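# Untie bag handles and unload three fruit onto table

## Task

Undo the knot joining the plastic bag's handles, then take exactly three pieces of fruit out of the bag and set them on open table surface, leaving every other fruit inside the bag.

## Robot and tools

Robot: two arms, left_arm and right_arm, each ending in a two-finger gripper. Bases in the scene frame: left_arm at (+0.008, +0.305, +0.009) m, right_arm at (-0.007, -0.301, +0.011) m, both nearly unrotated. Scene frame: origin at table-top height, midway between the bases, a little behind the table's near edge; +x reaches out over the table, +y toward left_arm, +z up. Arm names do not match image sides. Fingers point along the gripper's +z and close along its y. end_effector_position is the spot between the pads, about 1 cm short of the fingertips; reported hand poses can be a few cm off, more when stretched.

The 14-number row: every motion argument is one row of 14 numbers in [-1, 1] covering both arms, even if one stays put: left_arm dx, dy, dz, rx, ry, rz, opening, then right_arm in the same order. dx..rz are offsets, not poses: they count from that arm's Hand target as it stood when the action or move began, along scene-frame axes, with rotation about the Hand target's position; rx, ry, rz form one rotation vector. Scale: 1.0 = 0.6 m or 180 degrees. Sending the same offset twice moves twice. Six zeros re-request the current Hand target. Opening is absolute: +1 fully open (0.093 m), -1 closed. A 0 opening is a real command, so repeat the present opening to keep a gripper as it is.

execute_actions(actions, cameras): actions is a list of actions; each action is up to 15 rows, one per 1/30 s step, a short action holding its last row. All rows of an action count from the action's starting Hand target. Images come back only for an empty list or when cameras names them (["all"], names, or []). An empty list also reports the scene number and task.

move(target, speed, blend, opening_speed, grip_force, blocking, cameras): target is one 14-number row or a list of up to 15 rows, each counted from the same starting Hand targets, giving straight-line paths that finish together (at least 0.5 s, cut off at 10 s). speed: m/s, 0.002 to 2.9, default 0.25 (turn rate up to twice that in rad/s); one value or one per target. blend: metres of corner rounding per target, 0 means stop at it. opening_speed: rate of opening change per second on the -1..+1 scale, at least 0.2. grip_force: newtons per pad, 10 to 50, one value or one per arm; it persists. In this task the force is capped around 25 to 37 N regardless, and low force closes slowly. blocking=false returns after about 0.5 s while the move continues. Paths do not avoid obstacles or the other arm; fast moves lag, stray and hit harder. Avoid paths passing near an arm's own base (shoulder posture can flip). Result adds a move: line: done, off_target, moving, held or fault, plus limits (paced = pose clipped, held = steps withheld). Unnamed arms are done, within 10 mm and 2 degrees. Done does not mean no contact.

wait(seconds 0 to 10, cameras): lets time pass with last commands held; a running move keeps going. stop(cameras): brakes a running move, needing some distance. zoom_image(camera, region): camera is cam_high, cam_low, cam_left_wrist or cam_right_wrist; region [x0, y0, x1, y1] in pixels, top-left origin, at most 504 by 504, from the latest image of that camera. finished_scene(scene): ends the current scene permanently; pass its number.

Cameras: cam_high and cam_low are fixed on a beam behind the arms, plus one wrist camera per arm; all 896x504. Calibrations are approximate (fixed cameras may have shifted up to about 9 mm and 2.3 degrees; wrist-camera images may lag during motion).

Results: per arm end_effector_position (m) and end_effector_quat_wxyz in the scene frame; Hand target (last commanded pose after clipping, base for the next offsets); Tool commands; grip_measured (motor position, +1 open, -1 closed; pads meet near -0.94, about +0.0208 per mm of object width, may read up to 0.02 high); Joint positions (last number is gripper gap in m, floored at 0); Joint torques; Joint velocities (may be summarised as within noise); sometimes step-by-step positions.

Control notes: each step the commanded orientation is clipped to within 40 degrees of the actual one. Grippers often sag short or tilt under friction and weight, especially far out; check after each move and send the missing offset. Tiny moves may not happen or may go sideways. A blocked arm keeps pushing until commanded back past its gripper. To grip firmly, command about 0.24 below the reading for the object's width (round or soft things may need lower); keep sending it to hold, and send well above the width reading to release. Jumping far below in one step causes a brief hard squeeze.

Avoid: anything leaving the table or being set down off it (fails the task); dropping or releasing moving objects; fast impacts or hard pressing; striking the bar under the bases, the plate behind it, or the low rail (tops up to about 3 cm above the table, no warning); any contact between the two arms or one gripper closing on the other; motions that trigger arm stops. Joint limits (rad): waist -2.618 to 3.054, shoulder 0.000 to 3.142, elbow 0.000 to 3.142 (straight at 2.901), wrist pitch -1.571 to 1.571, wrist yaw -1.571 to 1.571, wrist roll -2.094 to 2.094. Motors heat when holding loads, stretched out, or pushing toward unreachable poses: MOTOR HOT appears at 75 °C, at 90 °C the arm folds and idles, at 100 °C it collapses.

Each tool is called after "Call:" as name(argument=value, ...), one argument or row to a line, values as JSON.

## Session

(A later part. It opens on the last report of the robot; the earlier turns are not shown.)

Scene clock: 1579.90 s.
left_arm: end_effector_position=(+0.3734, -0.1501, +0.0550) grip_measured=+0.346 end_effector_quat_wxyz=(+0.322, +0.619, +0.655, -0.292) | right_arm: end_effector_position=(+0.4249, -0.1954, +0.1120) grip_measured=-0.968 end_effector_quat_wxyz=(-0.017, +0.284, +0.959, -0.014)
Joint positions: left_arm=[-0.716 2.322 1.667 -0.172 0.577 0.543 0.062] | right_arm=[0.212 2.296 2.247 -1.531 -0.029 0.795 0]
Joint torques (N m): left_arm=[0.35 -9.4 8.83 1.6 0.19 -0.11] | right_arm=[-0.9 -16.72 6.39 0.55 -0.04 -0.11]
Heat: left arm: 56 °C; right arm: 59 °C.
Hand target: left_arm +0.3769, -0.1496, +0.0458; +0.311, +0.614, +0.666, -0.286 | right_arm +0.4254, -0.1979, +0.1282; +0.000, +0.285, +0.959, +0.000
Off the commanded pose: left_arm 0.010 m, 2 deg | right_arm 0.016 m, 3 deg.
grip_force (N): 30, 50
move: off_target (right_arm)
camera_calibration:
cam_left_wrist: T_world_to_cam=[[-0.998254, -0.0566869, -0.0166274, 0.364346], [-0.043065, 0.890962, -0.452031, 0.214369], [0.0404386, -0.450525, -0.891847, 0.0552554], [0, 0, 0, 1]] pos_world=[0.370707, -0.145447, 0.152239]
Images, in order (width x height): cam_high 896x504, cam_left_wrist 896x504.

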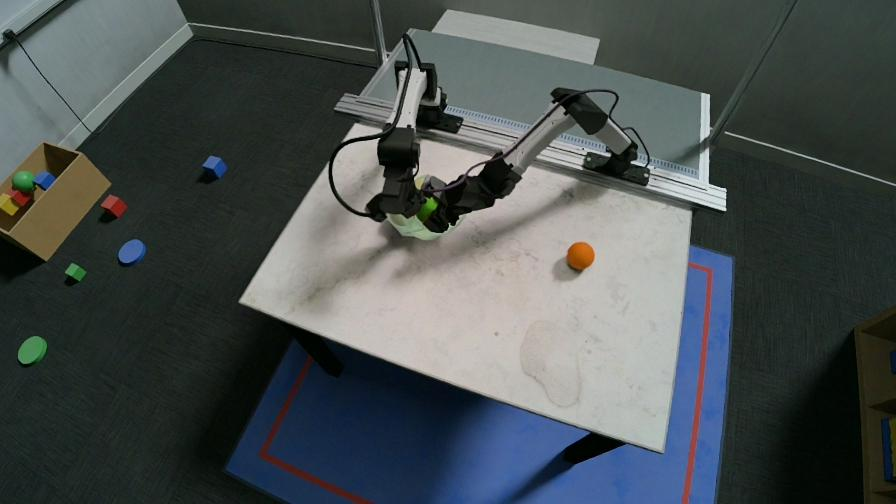

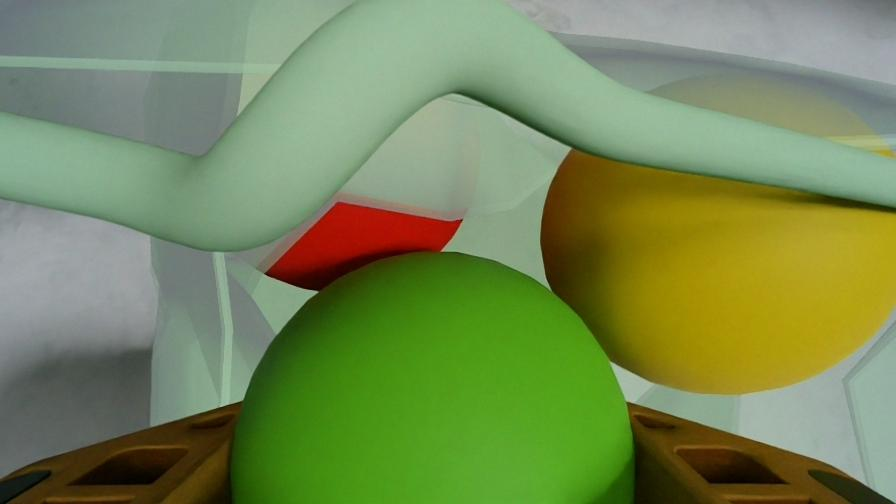

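Call:
move(
  target=[
    [0,0.1,0.06,0,0,0,0.2,0,0,0,0,0,0,-1],
    [-0.04,0.30,0.14,0,0,0.08,0.2,0,0,0,0,0,0,-1],
    [-0.13,0.45,0.10,0,0,0.16,0.2,0,0,0,0,0,0,-1],
  ],
  speed=0.12,
  blend=[0.03,0.03,0],
  cameras=["cam_left_wrist","cam_high","cam_low"],
)

Call:
zoom_image(
  camera="cam_low",
  region=[290, 220, 450, 350],
)

Scene clock: 1602.40 s.
left_arm: end_effector_position=(+0.2979, +0.1172, +0.1040) grip_measured=+0.342 end_effector_quat_wxyz=(+0.365, +0.436, +0.797, -0.206) | right_arm: end_effector_position=(+0.4249, -0.1954, +0.1120) grip_measured=-0.968 end_effector_quat_wxyz=(-0.017, +0.284, +0.959, -0.014)
Joint positions: left_arm=[-0.314 1.35 0.643 -0.126 0.507 0.462 0.062] | right_arm=[0.212 2.296 2.247 -1.531 -0.029 0.795 0]
Joint torques (N m): left_arm=[0.66 -5.74 5.74 1.98 0.2 -0.15] | right_arm=[-0.9 -16.68 6.3 0.57 -0.04 -0.08]
Heat: left arm: 57 °C; right arm: 60 °C.
Hand target: left_arm +0.2989, +0.1203, +0.1059; +0.372, +0.429, +0.798, -0.200 | right_arm +0.4254, -0.1979, +0.1282; +0.000, +0.285, +0.959, +0.000
Off the commanded pose: left_arm 0.004 m, 1 deg | right_arm 0.016 m, 3 deg.
grip_force (N): 30, 50
move: off_target (right_arm)
camera_calibration:
cam_left_wrist: T_world_to_cam=[[-0.848729, -0.528748, 0.00915073, 0.313011], [-0.482735, 0.767573, -0.421662, 0.137399], [0.215929, -0.362294, -0.906707, 0.161359], [0, 0, 0, 1]] pos_world=[0.297147, 0.1185, 0.201377]
Images, in order (width x height): cam_high 896x504, cam_low 896x504, cam_left_wrist 896x504.

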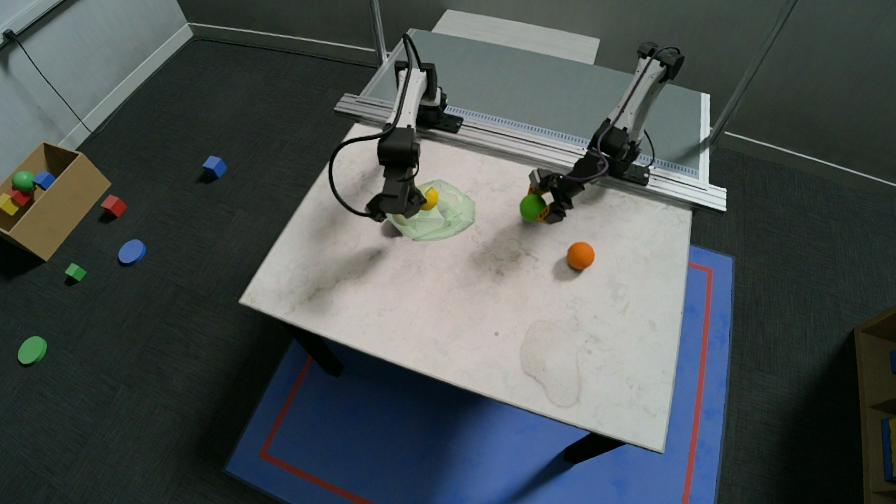

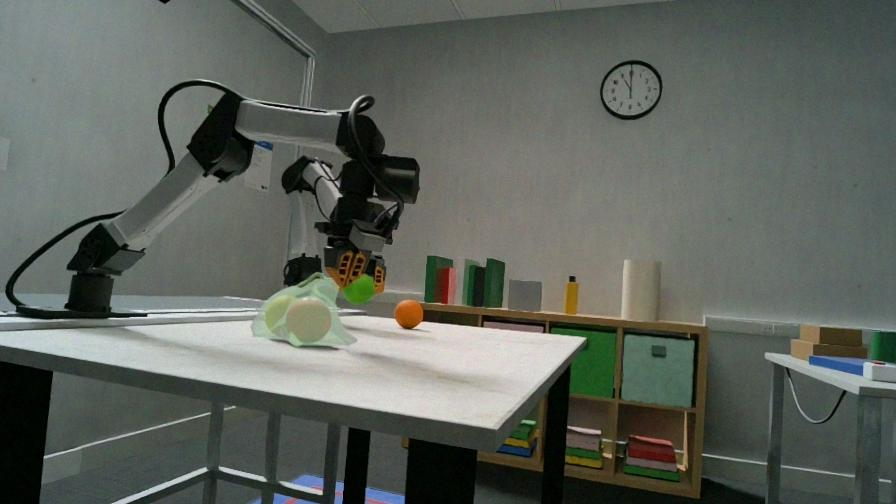

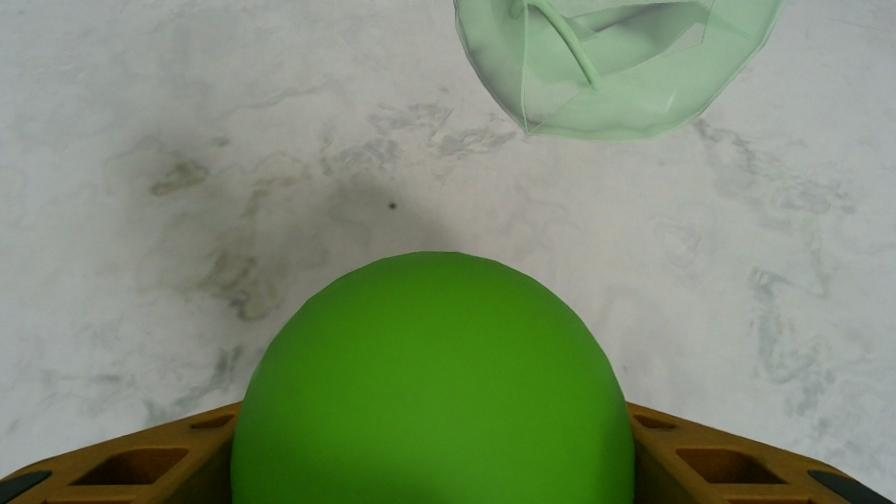

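Scaled by 3.150 from the camera's 896x504 image, which has a finer 1280x720 frame.

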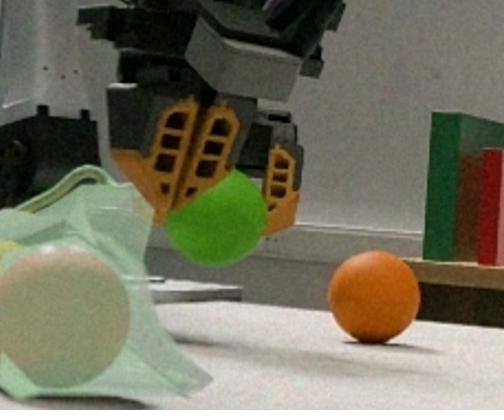

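Call:
move(
  target=[0,0,-0.095,0,0,0,0.2,0,0,0,0,0,0,-1],
  speed=0.06,
  cameras=["cam_low"],
)

Call:
zoom_image(
  camera="cam_low",
  region=[310, 260, 430, 350],
)

Scene clock: 1610.77 s.
left_arm: end_effector_position=(+0.2993, +0.1176, +0.0546) grip_measured=+0.342 end_effector_quat_wxyz=(+0.376, +0.436, +0.792, -0.203) | right_arm: end_effector_position=(+0.4249, -0.1954, +0.1120) grip_measured=-0.968 end_effector_quat_wxyz=(-0.017, +0.284, +0.959, -0.014)
Joint positions: left_arm=[-0.314 1.494 0.501 0.186 0.504 0.46 0.062] | right_arm=[0.212 2.296 2.247 -1.531 -0.029 0.795 0]
Joint torques (N m): left_arm=[0.43 -3.95 5.11 2.03 0.19 -0.12] | right_arm=[-0.99 -16.7 6.37 0.56 -0.01 -0.06]
Heat: left arm: 56 °C; right arm: 60 °C.
Hand target: left_arm +0.2988, +0.1204, +0.0488; +0.372, +0.429, +0.798, -0.200 | right_arm +0.4254, -0.1979, +0.1282; +0.000, +0.285, +0.959, +0.000
Off the commanded pose: left_arm 0.006 m, 1 deg | right_arm 0.016 m, 3 deg.
grip_force (N): 30, 50
move: off_target (right_arm)
Images, in order (width x height): cam_low 896x504.

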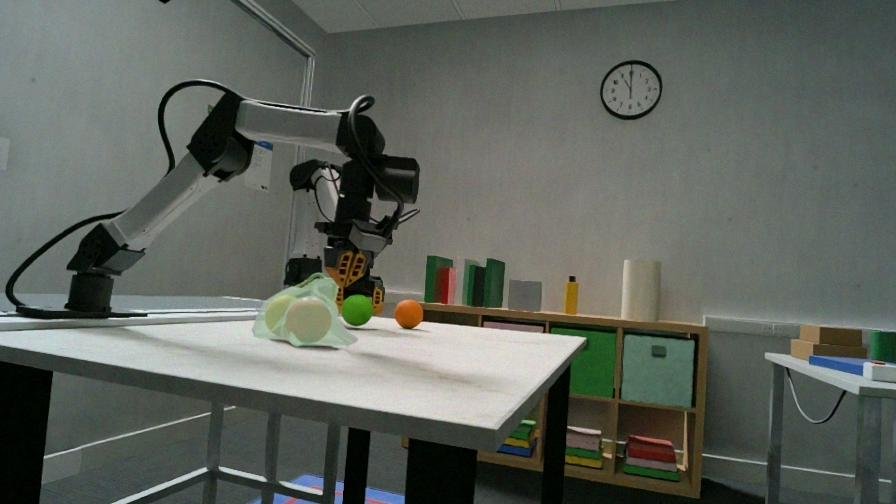

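Scaled by 4.200 from the camera's 896x504 image, which has a finer 1280x720 frame.

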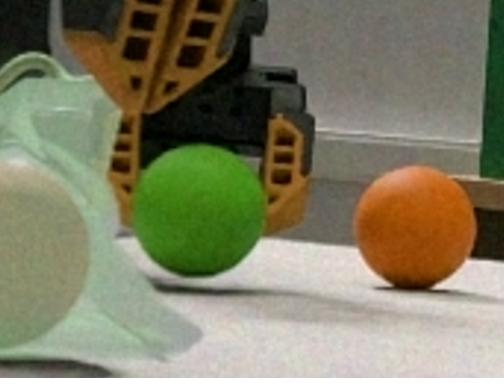

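Call:
move(
  target=[
    [0,0,-0.014,0,0,0,0.2,0,0,0,0,0,0,-1],
    [0,0,-0.014,0,0,0,0.75,0,0,0,0,0,0,-1],
    [0,0,-0.014,0,0,0,1,0,0,0,0,0,0,-1],
    [-0.07,0.105,0.10,0,0,0,1,0,0,0,0,0,0,-1],
  ],
  speed=[0.03,0.03,0.03,0.08],
  opening_speed=0.35,
  cameras=["cam_low","cam_left_wrist","cam_high"],
)

Call:
zoom_image(
  camera="cam_low",
  region=[310, 260, 430, 350],
)

Scene clock: 1627.97 s.
left_arm: end_effector_position=(+0.2545, +0.1831, +0.1010) grip_measured=+1.000 end_effector_quat_wxyz=(+0.367, +0.426, +0.802, -0.201) | right_arm: end_effector_position=(+0.4249, -0.1954, +0.1120) grip_measured=-0.968 end_effector_quat_wxyz=(-0.017, +0.284, +0.959, -0.014)
Joint positions: left_arm=[-0.056 1.096 0.499 -0.356 0.653 0.679 0.093] | right_arm=[0.212 2.296 2.247 -1.531 -0.029 0.795 0]
Joint torques (N m): left_arm=[0.68 -3.18 8.66 1.42 0.48 0.08] | right_arm=[-0.96 -16.73 6.43 0.56 -0.01 -0.11]
Heat: left arm: 53 °C; right arm: 61 °C.
Hand target: left_arm +0.2569, +0.1834, +0.1090; +0.372, +0.429, +0.798, -0.200 | right_arm +0.4254, -0.1979, +0.1282; +0.000, +0.285, +0.959, +0.000
Off the commanded pose: left_arm 0.008 m, 1 deg | right_arm 0.016 m, 3 deg.
grip_force (N): 30, 50
move: off_target (right_arm)
camera_calibration:
cam_left_wrist: T_world_to_cam=[[-0.835033, -0.55011, 0.00991765, 0.311467], [-0.502381, 0.754986, -0.421438, 0.0718734], [0.224349, -0.356897, -0.906803, 0.188879], [0, 0, 0, 1]] pos_world=[0.253818, 0.184488, 0.198478]
Images, in order (width x height): cam_high 896x504, cam_low 896x504, cam_left_wrist 896x504.

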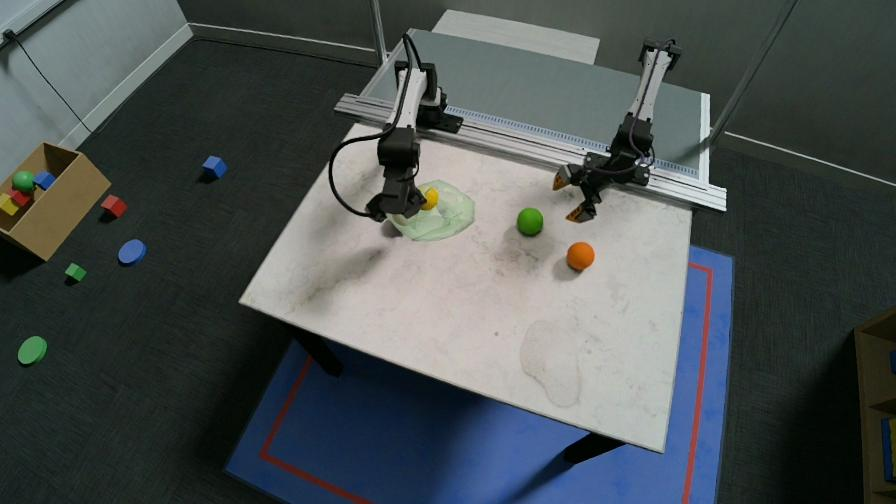

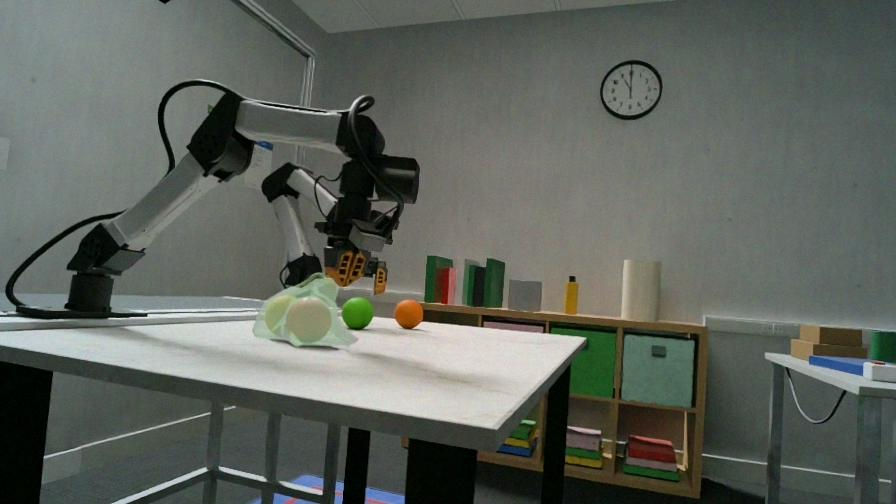

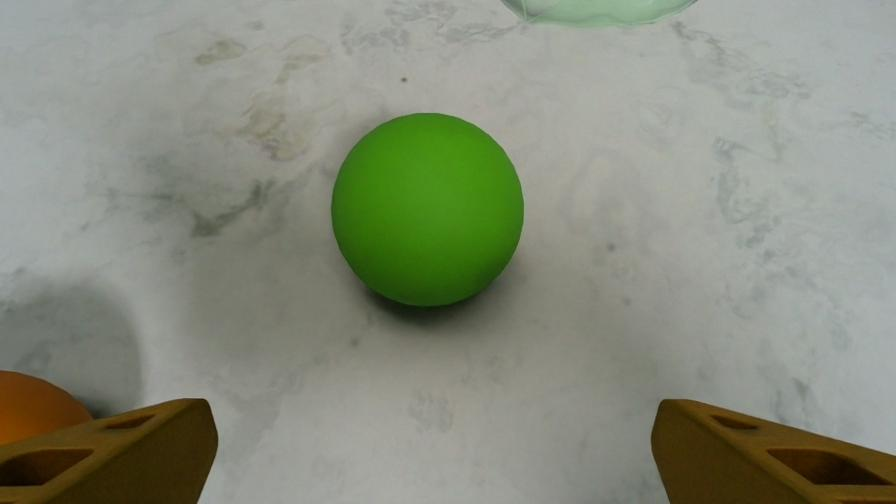

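Scaled by 4.200 from the camera's 896x504 image, which has a finer 1280x720 frame.

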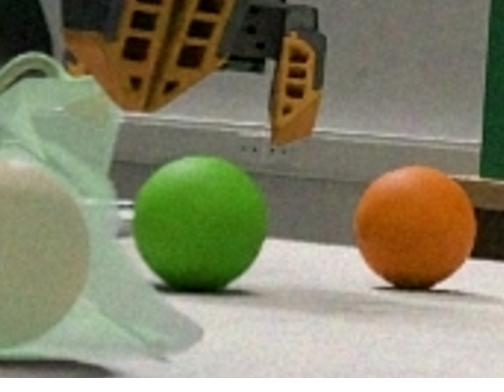

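Call:
move(
  target=[
    [0,0,0.12,0,0,0,1,0,0,0,0,0,0,-1],
    [0.172,-0.239,0.1,0,0,-0.16,1,0,0,0,0,0,0,-1],
  ],
  speed=0.2,
  blend=[0.03,0],
  cameras=["cam_left_wrist"],
)

Call:
zoom_image(
  camera="cam_left_wrist",
  region=[250, 0, 700, 400],
)

Scene clock: 1639.83 s.
left_arm: end_effector_position=(+0.3591, +0.0422, +0.1697) grip_measured=+1.000 end_effector_quat_wxyz=(+0.316, +0.611, +0.669, -0.282) | right_arm: end_effector_position=(+0.4249, -0.1954, +0.1120) grip_measured=-0.968 end_effector_quat_wxyz=(-0.017, +0.284, +0.959, -0.014)
Joint positions: left_arm=[-0.351 1.802 1.407 -0.676 0.763 0.902 0.093] | right_arm=[0.212 2.296 2.247 -1.531 -0.029 0.795 0]
Joint torques (N m): left_arm=[0.12 -6.43 8.76 1.19 0.55 0.09] | right_arm=[-0.88 -16.76 6.41 0.57 -0.03 -0.08]
Heat: left arm: 51 °C; right arm: 61 °C.
Hand target: left_arm +0.3602, +0.0401, +0.1688; +0.311, +0.614, +0.667, -0.286 | right_arm +0.4254, -0.1979, +0.1282; +0.000, +0.285, +0.959, +0.000
Off the commanded pose: left_arm 0.003 m, 1 deg | right_arm 0.016 m, 3 deg.
grip_force (N): 30, 50
move: off_target (right_arm)
camera_calibration:
cam_left_wrist: T_world_to_cam=[[-0.996249, -0.0860182, -0.0094078, 0.362199], [-0.0735227, 0.898793, -0.432163, 0.101591], [0.0456295, -0.42985, -0.901746, 0.2437], [0, 0, 0, 1]] pos_world=[0.35719, 0.0446003, 0.267067]
Images, in order (width x height): cam_left_wrist 896x504.

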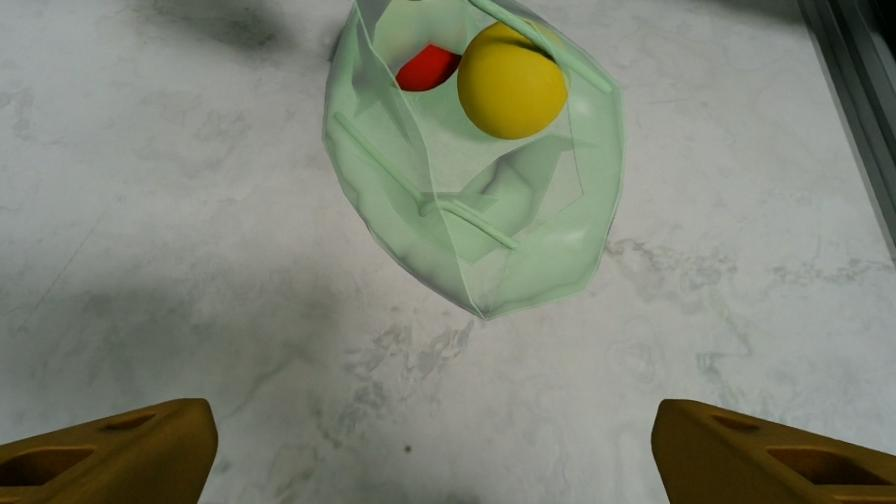

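Scaled by 1.120 from the camera's 896x504 image, which has a finer 1280x720 frame.

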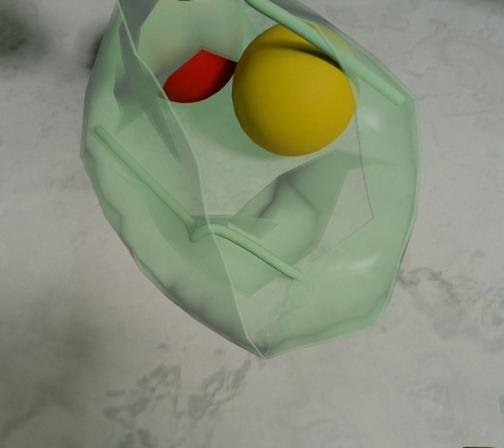

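Call:
move(
  target=[
    [-0.022,-0.167,-0.133,0,0,0.04,-1,0,0,0,0,0,0,-1],
    [-0.0253,-0.267,-0.231,0,0,0.08,-1,0,0,0,0,0,0,-1],
    [-0.0253,-0.267,-0.225,0,0,0.08,0.9,0,0,0,0,0,0,-1],
  ],
  speed=[0.15,0.08,0.05],
  blend=[0.01,0,0],
  grip_force=50,
  opening_speed=1,
  cameras=["cam_left_wrist"],
)

Scene clock: 1674.00 s.
left_arm: end_effector_position=(+0.3412, -0.1186, +0.0371) grip_measured=+0.898 end_effector_quat_wxyz=(+0.347, +0.531, +0.732, -0.250) | right_arm: end_effector_position=(+0.4249, -0.1954, +0.1120) grip_measured=-0.968 end_effector_quat_wxyz=(-0.017, +0.284, +0.959, -0.014)
Joint positions: left_arm=[-0.775 2.141 1.258 0.147 0.356 0.295 0.088] | right_arm=[0.212 2.296 2.247 -1.531 -0.029 0.795 0]
Joint torques (N m): left_arm=[0.16 -8.55 8.09 1.93 0.08 -0.12] | right_arm=[-0.98 -16.75 6.43 0.56 -0.04 -0.1]
Heat: left arm: 52 °C; right arm: 62 °C.
Hand target: left_arm +0.3450, -0.1202, +0.0338; +0.344, +0.526, +0.738, -0.245 | right_arm +0.4254, -0.1979, +0.1282; +0.000, +0.285, +0.959, +0.000
Off the commanded pose: left_arm 0.005 m, 1 deg | right_arm 0.016 m, 3 deg.
move: off_target (right_arm)
camera_calibration:
cam_left_wrist: T_world_to_cam=[[-0.952528, -0.304439, -0.00268234, 0.288153], [-0.272305, 0.855861, -0.439719, 0.250475], [0.136163, -0.418114, -0.898132, 0.0262136], [0, 0, 0, 1]] pos_world=[0.33911, -0.115686, 0.134455]
Images, in order (width x height): cam_left_wrist 896x504.

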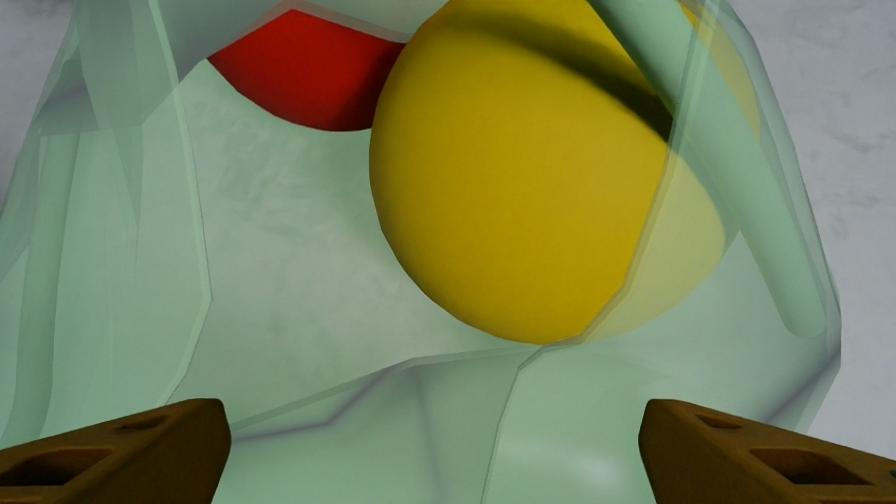

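Call:
move(
  target=[
    [0,0,0,0,0,0,-0.6,0,0,0,0,0,0,-1],
    [-0.0367,-0.0347,0.0937,0,0,0,-0.6,0,0,0,0,0,0,-1],
  ],
  speed=0.08,
  opening_speed=1.0,
  cameras=["cam_left_wrist"],
)

Scene clock: 1727.07 s.
left_arm: end_effector_position=(+0.3199, -0.1396, +0.0739) grip_measured=-0.598 end_effector_quat_wxyz=(+0.335, +0.532, +0.738, -0.247) | right_arm: end_effector_position=(+0.4249, -0.1954, +0.1120) grip_measured=-0.968 end_effector_quat_wxyz=(-0.017, +0.284, +0.959, -0.014)
Joint positions: left_arm=[-0.845 2.072 1.338 -0.014 0.304 0.246 0.016] | right_arm=[0.212 2.296 2.247 -1.531 -0.029 0.795 0]
Joint torques (N m): left_arm=[0.17 -11.62 8.51 1.78 0.06 -0.11] | right_arm=[-0.87 -16.68 6.57 0.58 -0.05 -0.07]
Heat: left arm: 56 °C; right arm: 64 °C.
Hand target: left_arm +0.3228, -0.1410, +0.0900; +0.344, +0.526, +0.738, -0.245 | right_arm +0.4254, -0.1979, +0.1282; +0.000, +0.285, +0.959, +0.000
Off the commanded pose: left_arm 0.017 m, 1 deg | right_arm 0.016 m, 3 deg.
move: off_target (left_arm, right_arm)
camera_calibration:
cam_left_wrist: T_world_to_cam=[[-0.952296, -0.305075, 0.00785011, 0.26064], [-0.280439, 0.864671, -0.416771, 0.280967], [0.120359, -0.399091, -0.908978, 0.0618627], [0, 0, 0, 1]] pos_world=[0.319555, -0.13874, 0.171285]
Images, in order (width x height): cam_left_wrist 896x504.

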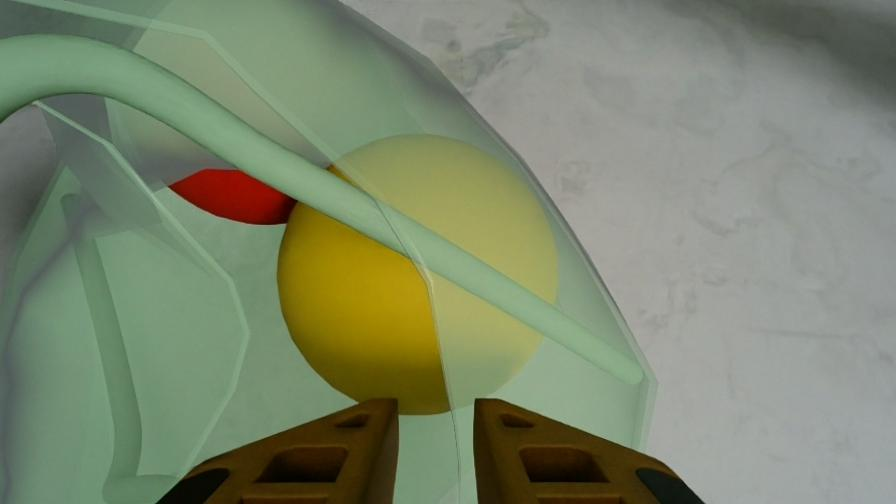

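Call:
move(
  target=[
    [0.037,0.0433,0.0167,0,0,0,-1,0,0,0,0,0,0,-1],
    [0.0387,0.0233,-0.1133,0,0,0,-1,0,0,0,0,0,0,-1],
  ],
  speed=0.08,
  blend=[0.01,0],
  cameras=["cam_left_wrist"],
)

Scene clock: 1771.97 s.
left_arm: end_effector_position=(+0.3506, -0.1298, +0.0379) grip_measured=-0.979 end_effector_quat_wxyz=(+0.358, +0.523, +0.732, -0.248) | right_arm: end_effector_position=(+0.4249, -0.1954, +0.1120) grip_measured=-0.968 end_effector_quat_wxyz=(-0.017, +0.284, +0.959, -0.014)
Joint positions: left_arm=[-0.783 2.179 1.309 0.158 0.335 0.278 0] | right_arm=[0.212 2.296 2.247 -1.531 -0.029 0.795 0]
Joint torques (N m): left_arm=[0.05 -8.54 5.57 2.07 0.17 -0.04] | right_arm=[-0.91 -16.8 6.42 0.57 0 -0.08]
Heat: left arm: 71 °C; right arm: 65 °C.
Hand target: left_arm +0.3461, -0.1271, +0.0221; +0.344, +0.526, +0.738, -0.245 | right_arm +0.4254, -0.1979, +0.1282; +0.000, +0.285, +0.959, +0.000
Off the commanded pose: left_arm 0.017 m, 2 deg | right_arm 0.016 m, 3 deg.
move: off_target (left_arm, right_arm)
camera_calibration:
cam_left_wrist: T_world_to_cam=[[-0.946717, -0.321813, -0.012772, 0.289844], [-0.281195, 0.845258, -0.454388, 0.265206], [0.157024, -0.426585, -0.890712, 0.0122674], [0, 0, 0, 1]] pos_world=[0.347048, -0.125659, 0.135135]
Images, in order (width x height): cam_left_wrist 896x504.

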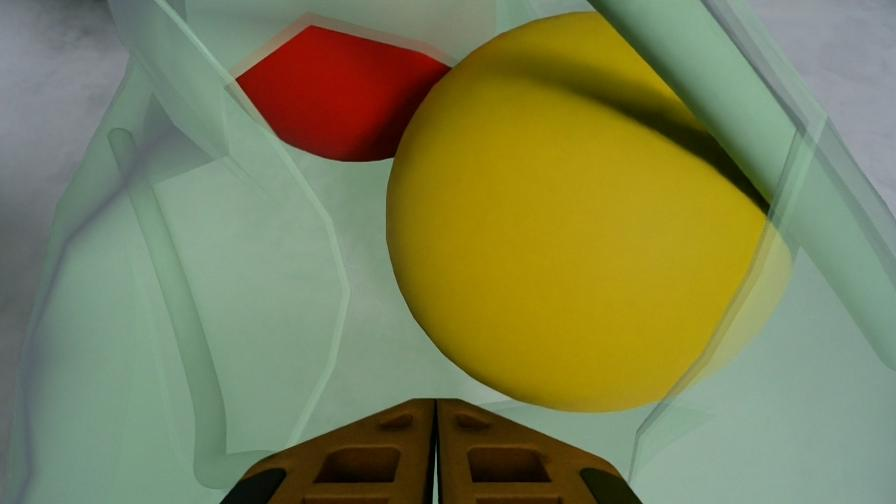

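Call:
move(
  target=[
    [0,0,0,0,0,0,0.95,0,0,0,0,0,0,-1],
    [-0.0443,-0.0198,0.0098,0,0,0,0.95,0,0,0,0,0,0,-1],
  ],
  speed=0.08,
  opening_speed=1.2,
  cameras=["cam_left_wrist"],
)

Scene clock: 1789.30 s.
left_arm: end_effector_position=(+0.3257, -0.1465, +0.0328) grip_measured=+0.948 end_effector_quat_wxyz=(+0.360, +0.530, +0.725, -0.251) | right_arm: end_effector_position=(+0.4249, -0.1952, +0.1120) grip_measured=-0.968 end_effector_quat_wxyz=(-0.018, +0.284, +0.959, -0.014)
Joint positions: left_arm=[-0.847 2.179 1.274 0.213 0.299 0.248 0.091] | right_arm=[0.212 2.296 2.247 -1.531 -0.03 0.795 0]
Joint torques (N m): left_arm=[-0.08 -11.38 4.77 1.79 0.03 -0.18] | right_arm=[-1.02 -16.62 6.43 0.61 0 -0.08]
Heat: left arm: 68 °C; right arm: 65 °C.
Hand target: left_arm +0.3196, -0.1389, +0.0279; +0.344, +0.526, +0.738, -0.245 | right_arm +0.4254, -0.1979, +0.1282; +0.000, +0.285, +0.959, +0.000
Off the commanded pose: left_arm 0.011 m, 3 deg | right_arm 0.016 m, 3 deg.
move: off_target (left_arm, right_arm)
camera_calibration:
cam_left_wrist: T_world_to_cam=[[-0.95237, -0.304398, -0.0182539, 0.265402], [-0.261948, 0.847267, -0.462083, 0.264291], [0.156123, -0.435293, -0.886649, 0.00344555], [0, 0, 0, 1]] pos_world=[0.321453, -0.141637, 0.130024]
Images, in order (width x height): cam_left_wrist 896x504.

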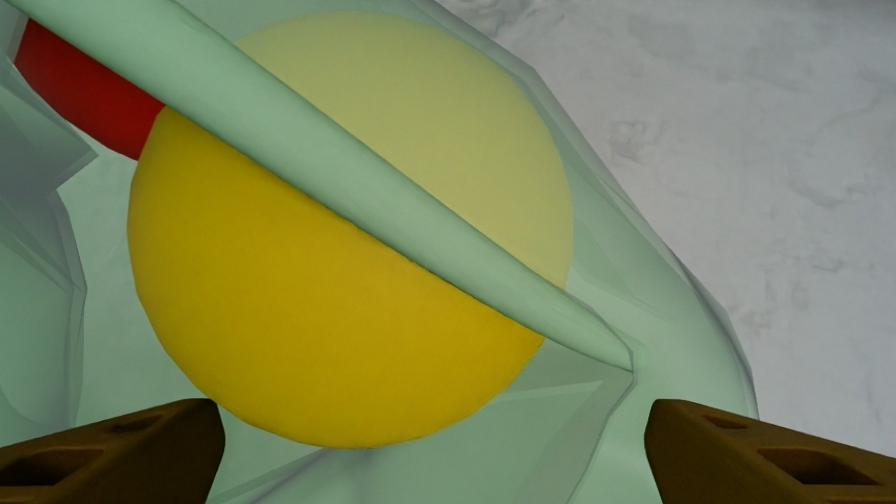

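Call:
move(
  target=[
    [0.018,-0.065,0.022,0,0,0,0.95,0,0,0,0,0,0,-1],
  ],
  speed=0.08,
  cameras=["cam_left_wrist"],
)

Scene clock: 1805.57 s.
left_arm: end_effector_position=(+0.3282, -0.1776, +0.0501) grip_measured=+0.948 end_effector_quat_wxyz=(+0.355, +0.529, +0.728, -0.252) | right_arm: end_effector_position=(+0.4249, -0.1952, +0.1120) grip_measured=-0.968 end_effector_quat_wxyz=(-0.018, +0.284, +0.959, -0.014)
Joint positions: left_arm=[-0.886 2.222 1.441 0.086 0.272 0.218 0.091] | right_arm=[0.212 2.296 2.247 -1.531 -0.03 0.795 0]
Joint torques (N m): left_arm=[0.18 -8.88 8.7 1.89 0.01 -0.13] | right_arm=[-1.03 -16.72 6.38 0.6 -0.04 -0.07]
Heat: left arm: 70 °C; right arm: 65 °C.
Hand target: left_arm +0.3304, -0.1780, +0.0413; +0.344, +0.526, +0.738, -0.245 | right_arm +0.4254, -0.1979, +0.1282; +0.000, +0.285, +0.959, +0.000
Off the commanded pose: left_arm 0.009 m, 2 deg | right_arm 0.016 m, 3 deg.
move: off_target (right_arm)
camera_calibration:
cam_left_wrist: T_world_to_cam=[[-0.95236, -0.304827, -0.00958014, 0.258068], [-0.267384, 0.849662, -0.45451, 0.301195], [0.146687, -0.430296, -0.89069, 0.00905526], [0, 0, 0, 1]] pos_world=[0.32498, -0.173352, 0.147434]
Images, in order (width x height): cam_left_wrist 896x504.

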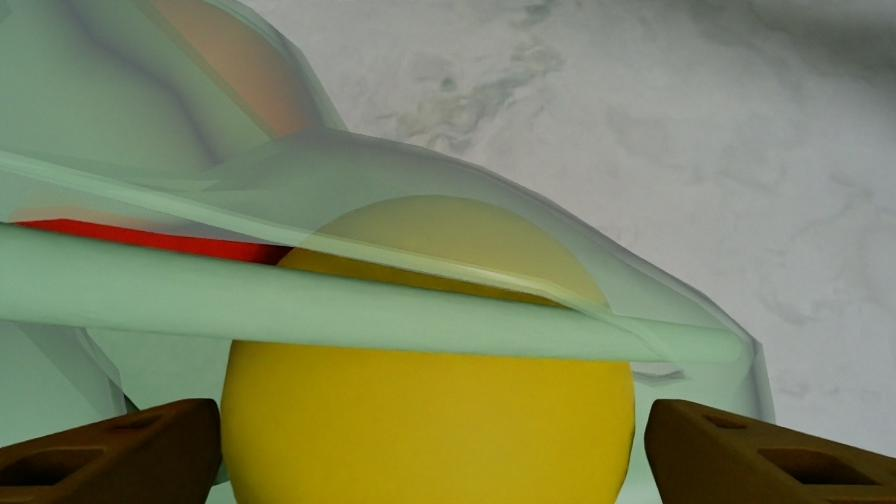

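Call:
move(
  target=[
    [0,0,0,0,0,0,0.2,0,0,0,0,0,0,-1],
  ],
  grip_force=[30,50],
  cameras=["cam_left_wrist"],
)

Scene clock: 1814.33 s.
left_arm: end_effector_position=(+0.3282, -0.1774, +0.0498) grip_measured=+0.323 end_effector_quat_wxyz=(+0.354, +0.529, +0.729, -0.251) | right_arm: end_effector_position=(+0.4249, -0.1952, +0.1120) grip_measured=-0.968 end_effector_quat_wxyz=(-0.018, +0.284, +0.959, -0.014)
Joint positions: left_arm=[-0.886 2.222 1.441 0.085 0.271 0.218 0.061] | right_arm=[0.212 2.296 2.247 -1.531 -0.03 0.795 0]
Joint torques (N m): left_arm=[0.14 -8.91 8.69 1.87 0.04 -0.12] | right_arm=[-1.02 -16.64 6.37 0.59 0.01 -0.08]
Heat: left arm: 68 °C; right arm: 66 °C.
Hand target: left_arm +0.3304, -0.1780, +0.0413; +0.344, +0.526, +0.738, -0.245 | right_arm +0.4254, -0.1979, +0.1282; +0.000, +0.285, +0.959, +0.000
Off the commanded pose: left_arm 0.009 m, 2 deg | right_arm 0.016 m, 3 deg.
grip_force (N): 30, 50
move: off_target (right_arm)
camera_calibration:
cam_left_wrist: T_world_to_cam=[[-0.952037, -0.305837, -0.00945471, 0.257891], [-0.268577, 0.850057, -0.453067, 0.301249], [0.146602, -0.428798, -0.891426, 0.0092121], [0, 0, 0, 1]] pos_world=[0.32508, -0.173256, 0.147136]
Images, in order (width x height): cam_left_wrist 896x504.

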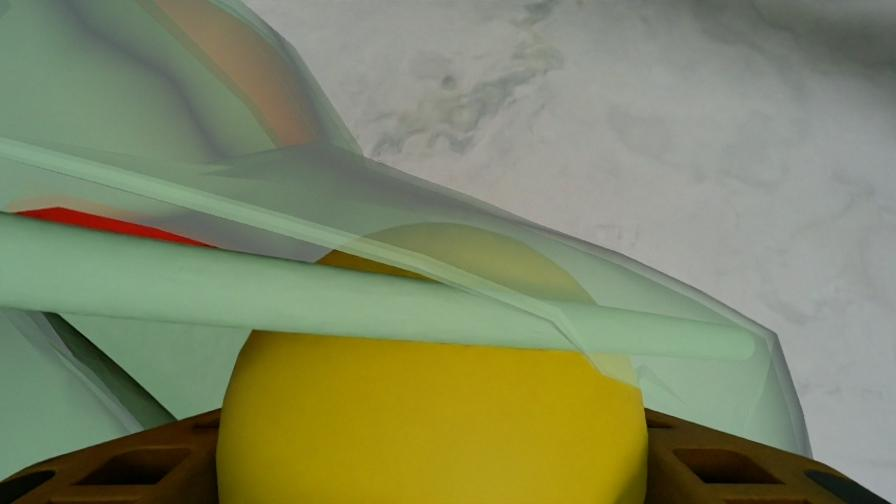

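Call:
move(
  target=[
    [0.01,0.12,0.06,0,0,0,0.15,0,0,0,0,0,0,-1],
  ],
  speed=0.08,
  cameras=["cam_left_wrist","cam_high","cam_low"],
)

Call:
zoom_image(
  camera="cam_high",
  region=[350, 150, 510, 280],
)

Scene clock: 1823.67 s.
left_arm: end_effector_position=(+0.3402, -0.1102, +0.0698) grip_measured=+0.320 end_effector_quat_wxyz=(+0.345, +0.522, +0.741, -0.243) | right_arm: end_effector_position=(+0.4249, -0.1952, +0.1120) grip_measured=-0.968 end_effector_quat_wxyz=(-0.018, +0.284, +0.959, -0.014)
Joint positions: left_arm=[-0.769 2.048 1.272 0.029 0.339 0.283 0.061] | right_arm=[0.212 2.296 2.247 -1.531 -0.03 0.795 0]
Joint torques (N m): left_arm=[0.54 -11.82 5.57 1.86 0.27 0.09] | right_arm=[-0.85 -16.85 6.34 0.58 0.01 -0.05]
Heat: left arm: 66 °C; right arm: 66 °C.
Hand target: left_arm +0.3363, -0.1060, +0.0771; +0.344, +0.526, +0.738, -0.245 | right_arm +0.4254, -0.1979, +0.1282; +0.000, +0.285, +0.959, +0.000
Off the commanded pose: left_arm 0.009 m, 1 deg | right_arm 0.016 m, 3 deg.
grip_force (N): 30, 50
move: off_target (right_arm)
camera_calibration:
cam_left_wrist: T_world_to_cam=[[-0.944152, -0.329509, 0.000427753, 0.284076], [-0.298046, 0.853444, -0.427553, 0.264983], [0.140518, -0.403802, -0.90399, 0.0597338], [0, 0, 0, 1]] pos_world=[0.338794, -0.108422, 0.167171]
Images, in order (width x height): cam_high 896x504, cam_low 896x504, cam_left_wrist 896x504.

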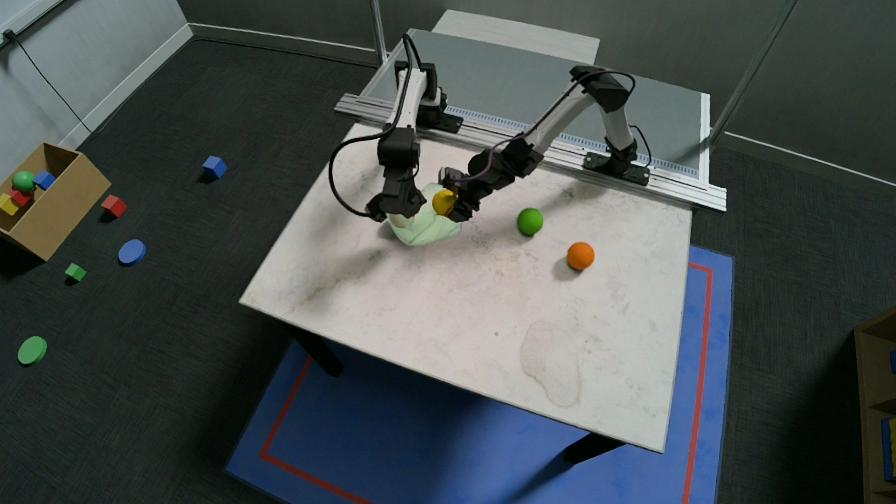

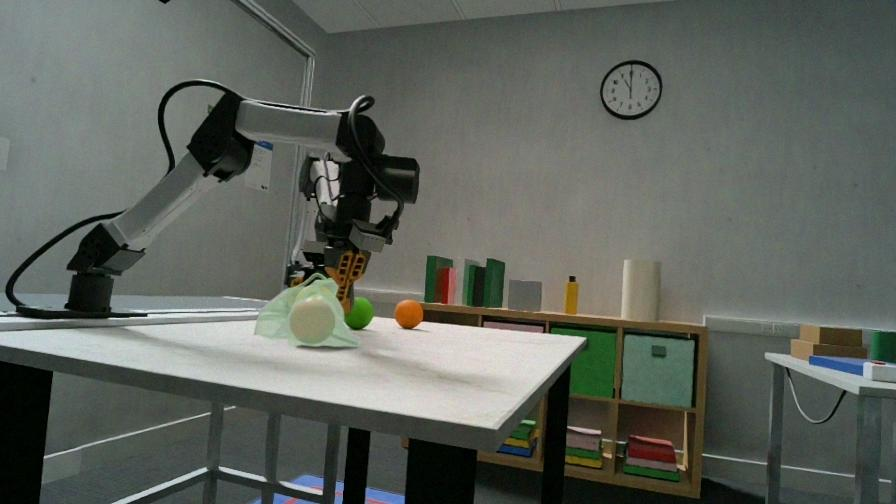

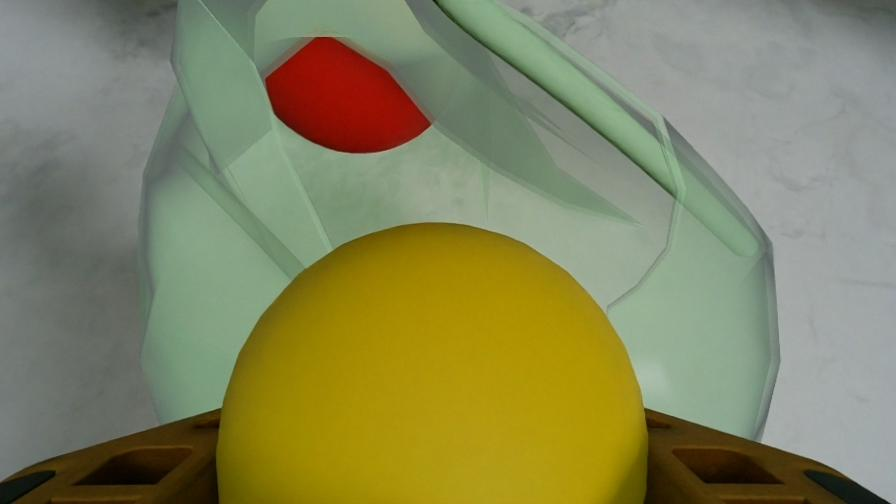

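Scaled by 3.150 from the camera's 896x504 image, which has a finer 1280x720 frame.

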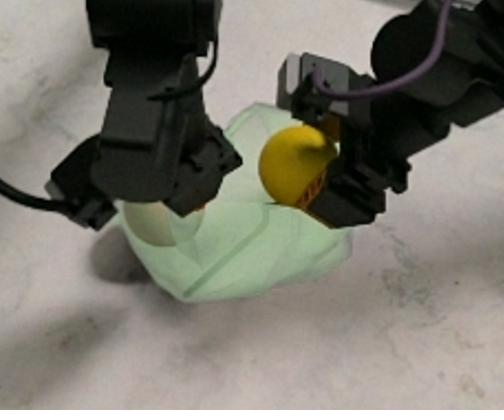

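Call:
move(
  target=[
    [0.02,0.06,0.15,0,0,0,0.15,0,0,0,0,0,0,-1],
    [0.206,0.377,0.14,0,0,0,0.15,0,0,0,0,0,0,-1],
    [0.206,0.377,-0.045,0,0,0,0.15,0,0,0,0,0,0,-1],
  ],
  speed=[0.12,0.15,0.07],
  blend=[0.03,0.02,0],
  cameras=["cam_low"],
)

Call:
zoom_image(
  camera="cam_low",
  region=[330, 250, 470, 350],
)

Scene clock: 1844.20 s.
left_arm: end_effector_position=(+0.4626, +0.1216, +0.0589) grip_measured=+0.320 end_effector_quat_wxyz=(+0.348, +0.524, +0.740, -0.239) | right_arm: end_effector_position=(+0.4249, -0.1952, +0.1120) grip_measured=-0.968 end_effector_quat_wxyz=(-0.018, +0.284, +0.959, -0.014)
Joint positions: left_arm=[-0.128 2.118 1.385 -0.321 0.745 0.874 0.061] | right_arm=[0.212 2.296 2.247 -1.531 -0.03 0.795 0]
Joint torques (N m): left_arm=[0.21 -8.34 5.53 1.54 0.59 0.06] | right_arm=[-1.05 -16.73 6.45 0.56 -0.03 -0.09]
Heat: left arm: 66 °C; right arm: 66 °C.
Hand target: left_arm +0.4600, +0.1203, +0.0502; +0.344, +0.526, +0.738, -0.245 | right_arm +0.4254, -0.1979, +0.1282; +0.000, +0.285, +0.959, +0.000
Off the commanded pose: left_arm 0.009 m, 1 deg | right_arm 0.016 m, 3 deg.
grip_force (N): 30, 50
move: off_target (right_arm)
Images, in order (width x height): cam_low 896x504.

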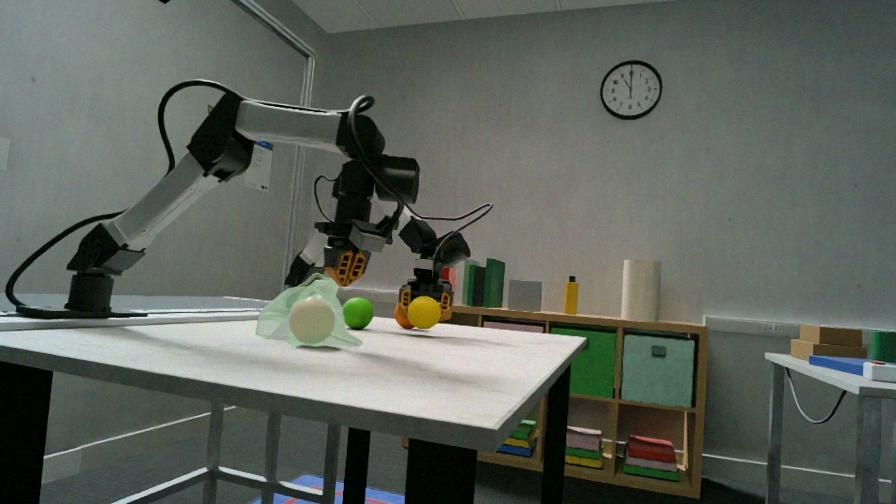

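Scaled by 3.600 from the camera's 896x504 image, which has a finer 1280x720 frame.

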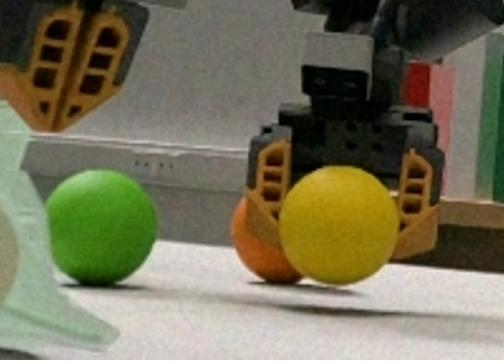

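Call:
move(
  target=[
    [0,0,-0.017,0,0,0,0.15,0,0,0,0,0,0,-1],
  ],
  speed=0.03,
  cameras=["cam_low"],
)

Call:
zoom_image(
  camera="cam_low",
  region=[330, 250, 470, 350],
)

Scene clock: 1852.57 s.
left_arm: end_effector_position=(+0.4631, +0.1216, +0.0500) grip_measured=+0.320 end_effector_quat_wxyz=(+0.349, +0.524, +0.739, -0.239) | right_arm: end_effector_position=(+0.4249, -0.1952, +0.1120) grip_measured=-0.968 end_effector_quat_wxyz=(-0.018, +0.284, +0.959, -0.014)
Joint positions: left_arm=[-0.128 2.136 1.371 -0.287 0.745 0.874 0.061] | right_arm=[0.212 2.296 2.247 -1.531 -0.03 0.795 0]
Joint torques (N m): left_arm=[0.12 -8.23 5.46 1.52 0.59 0.03] | right_arm=[-0.96 -16.68 6.34 0.56 -0.02 -0.09]
Heat: left arm: 64 °C; right arm: 66 °C.
Hand target: left_arm +0.4599, +0.1203, +0.0400; +0.344, +0.526, +0.738, -0.245 | right_arm +0.4254, -0.1979, +0.1282; +0.000, +0.285, +0.959, +0.000
Off the commanded pose: left_arm 0.010 m, 1 deg | right_arm 0.016 m, 3 deg.
grip_force (N): 30, 50
move: off_target (right_arm)
Images, in order (width x height): cam_low 896x504.

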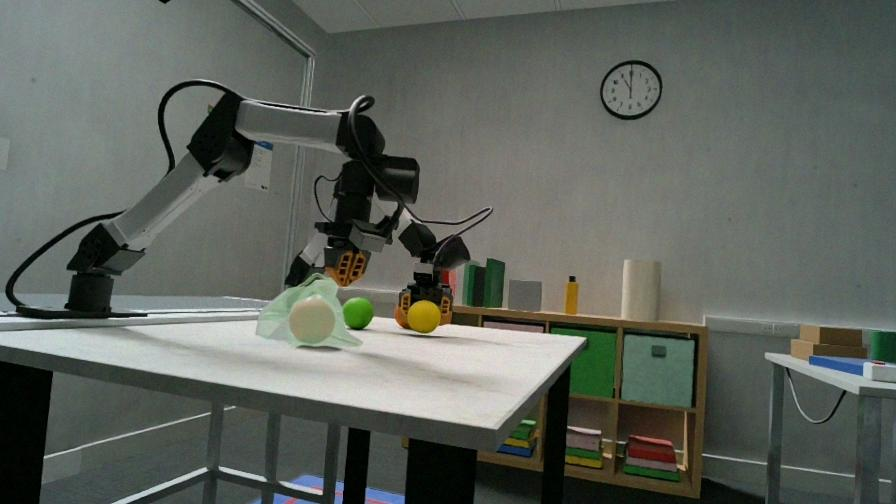

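Scaled by 3.600 from the camera's 896x504 image, which has a finer 1280x720 frame.

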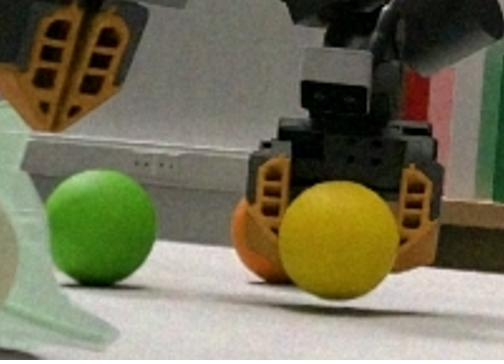

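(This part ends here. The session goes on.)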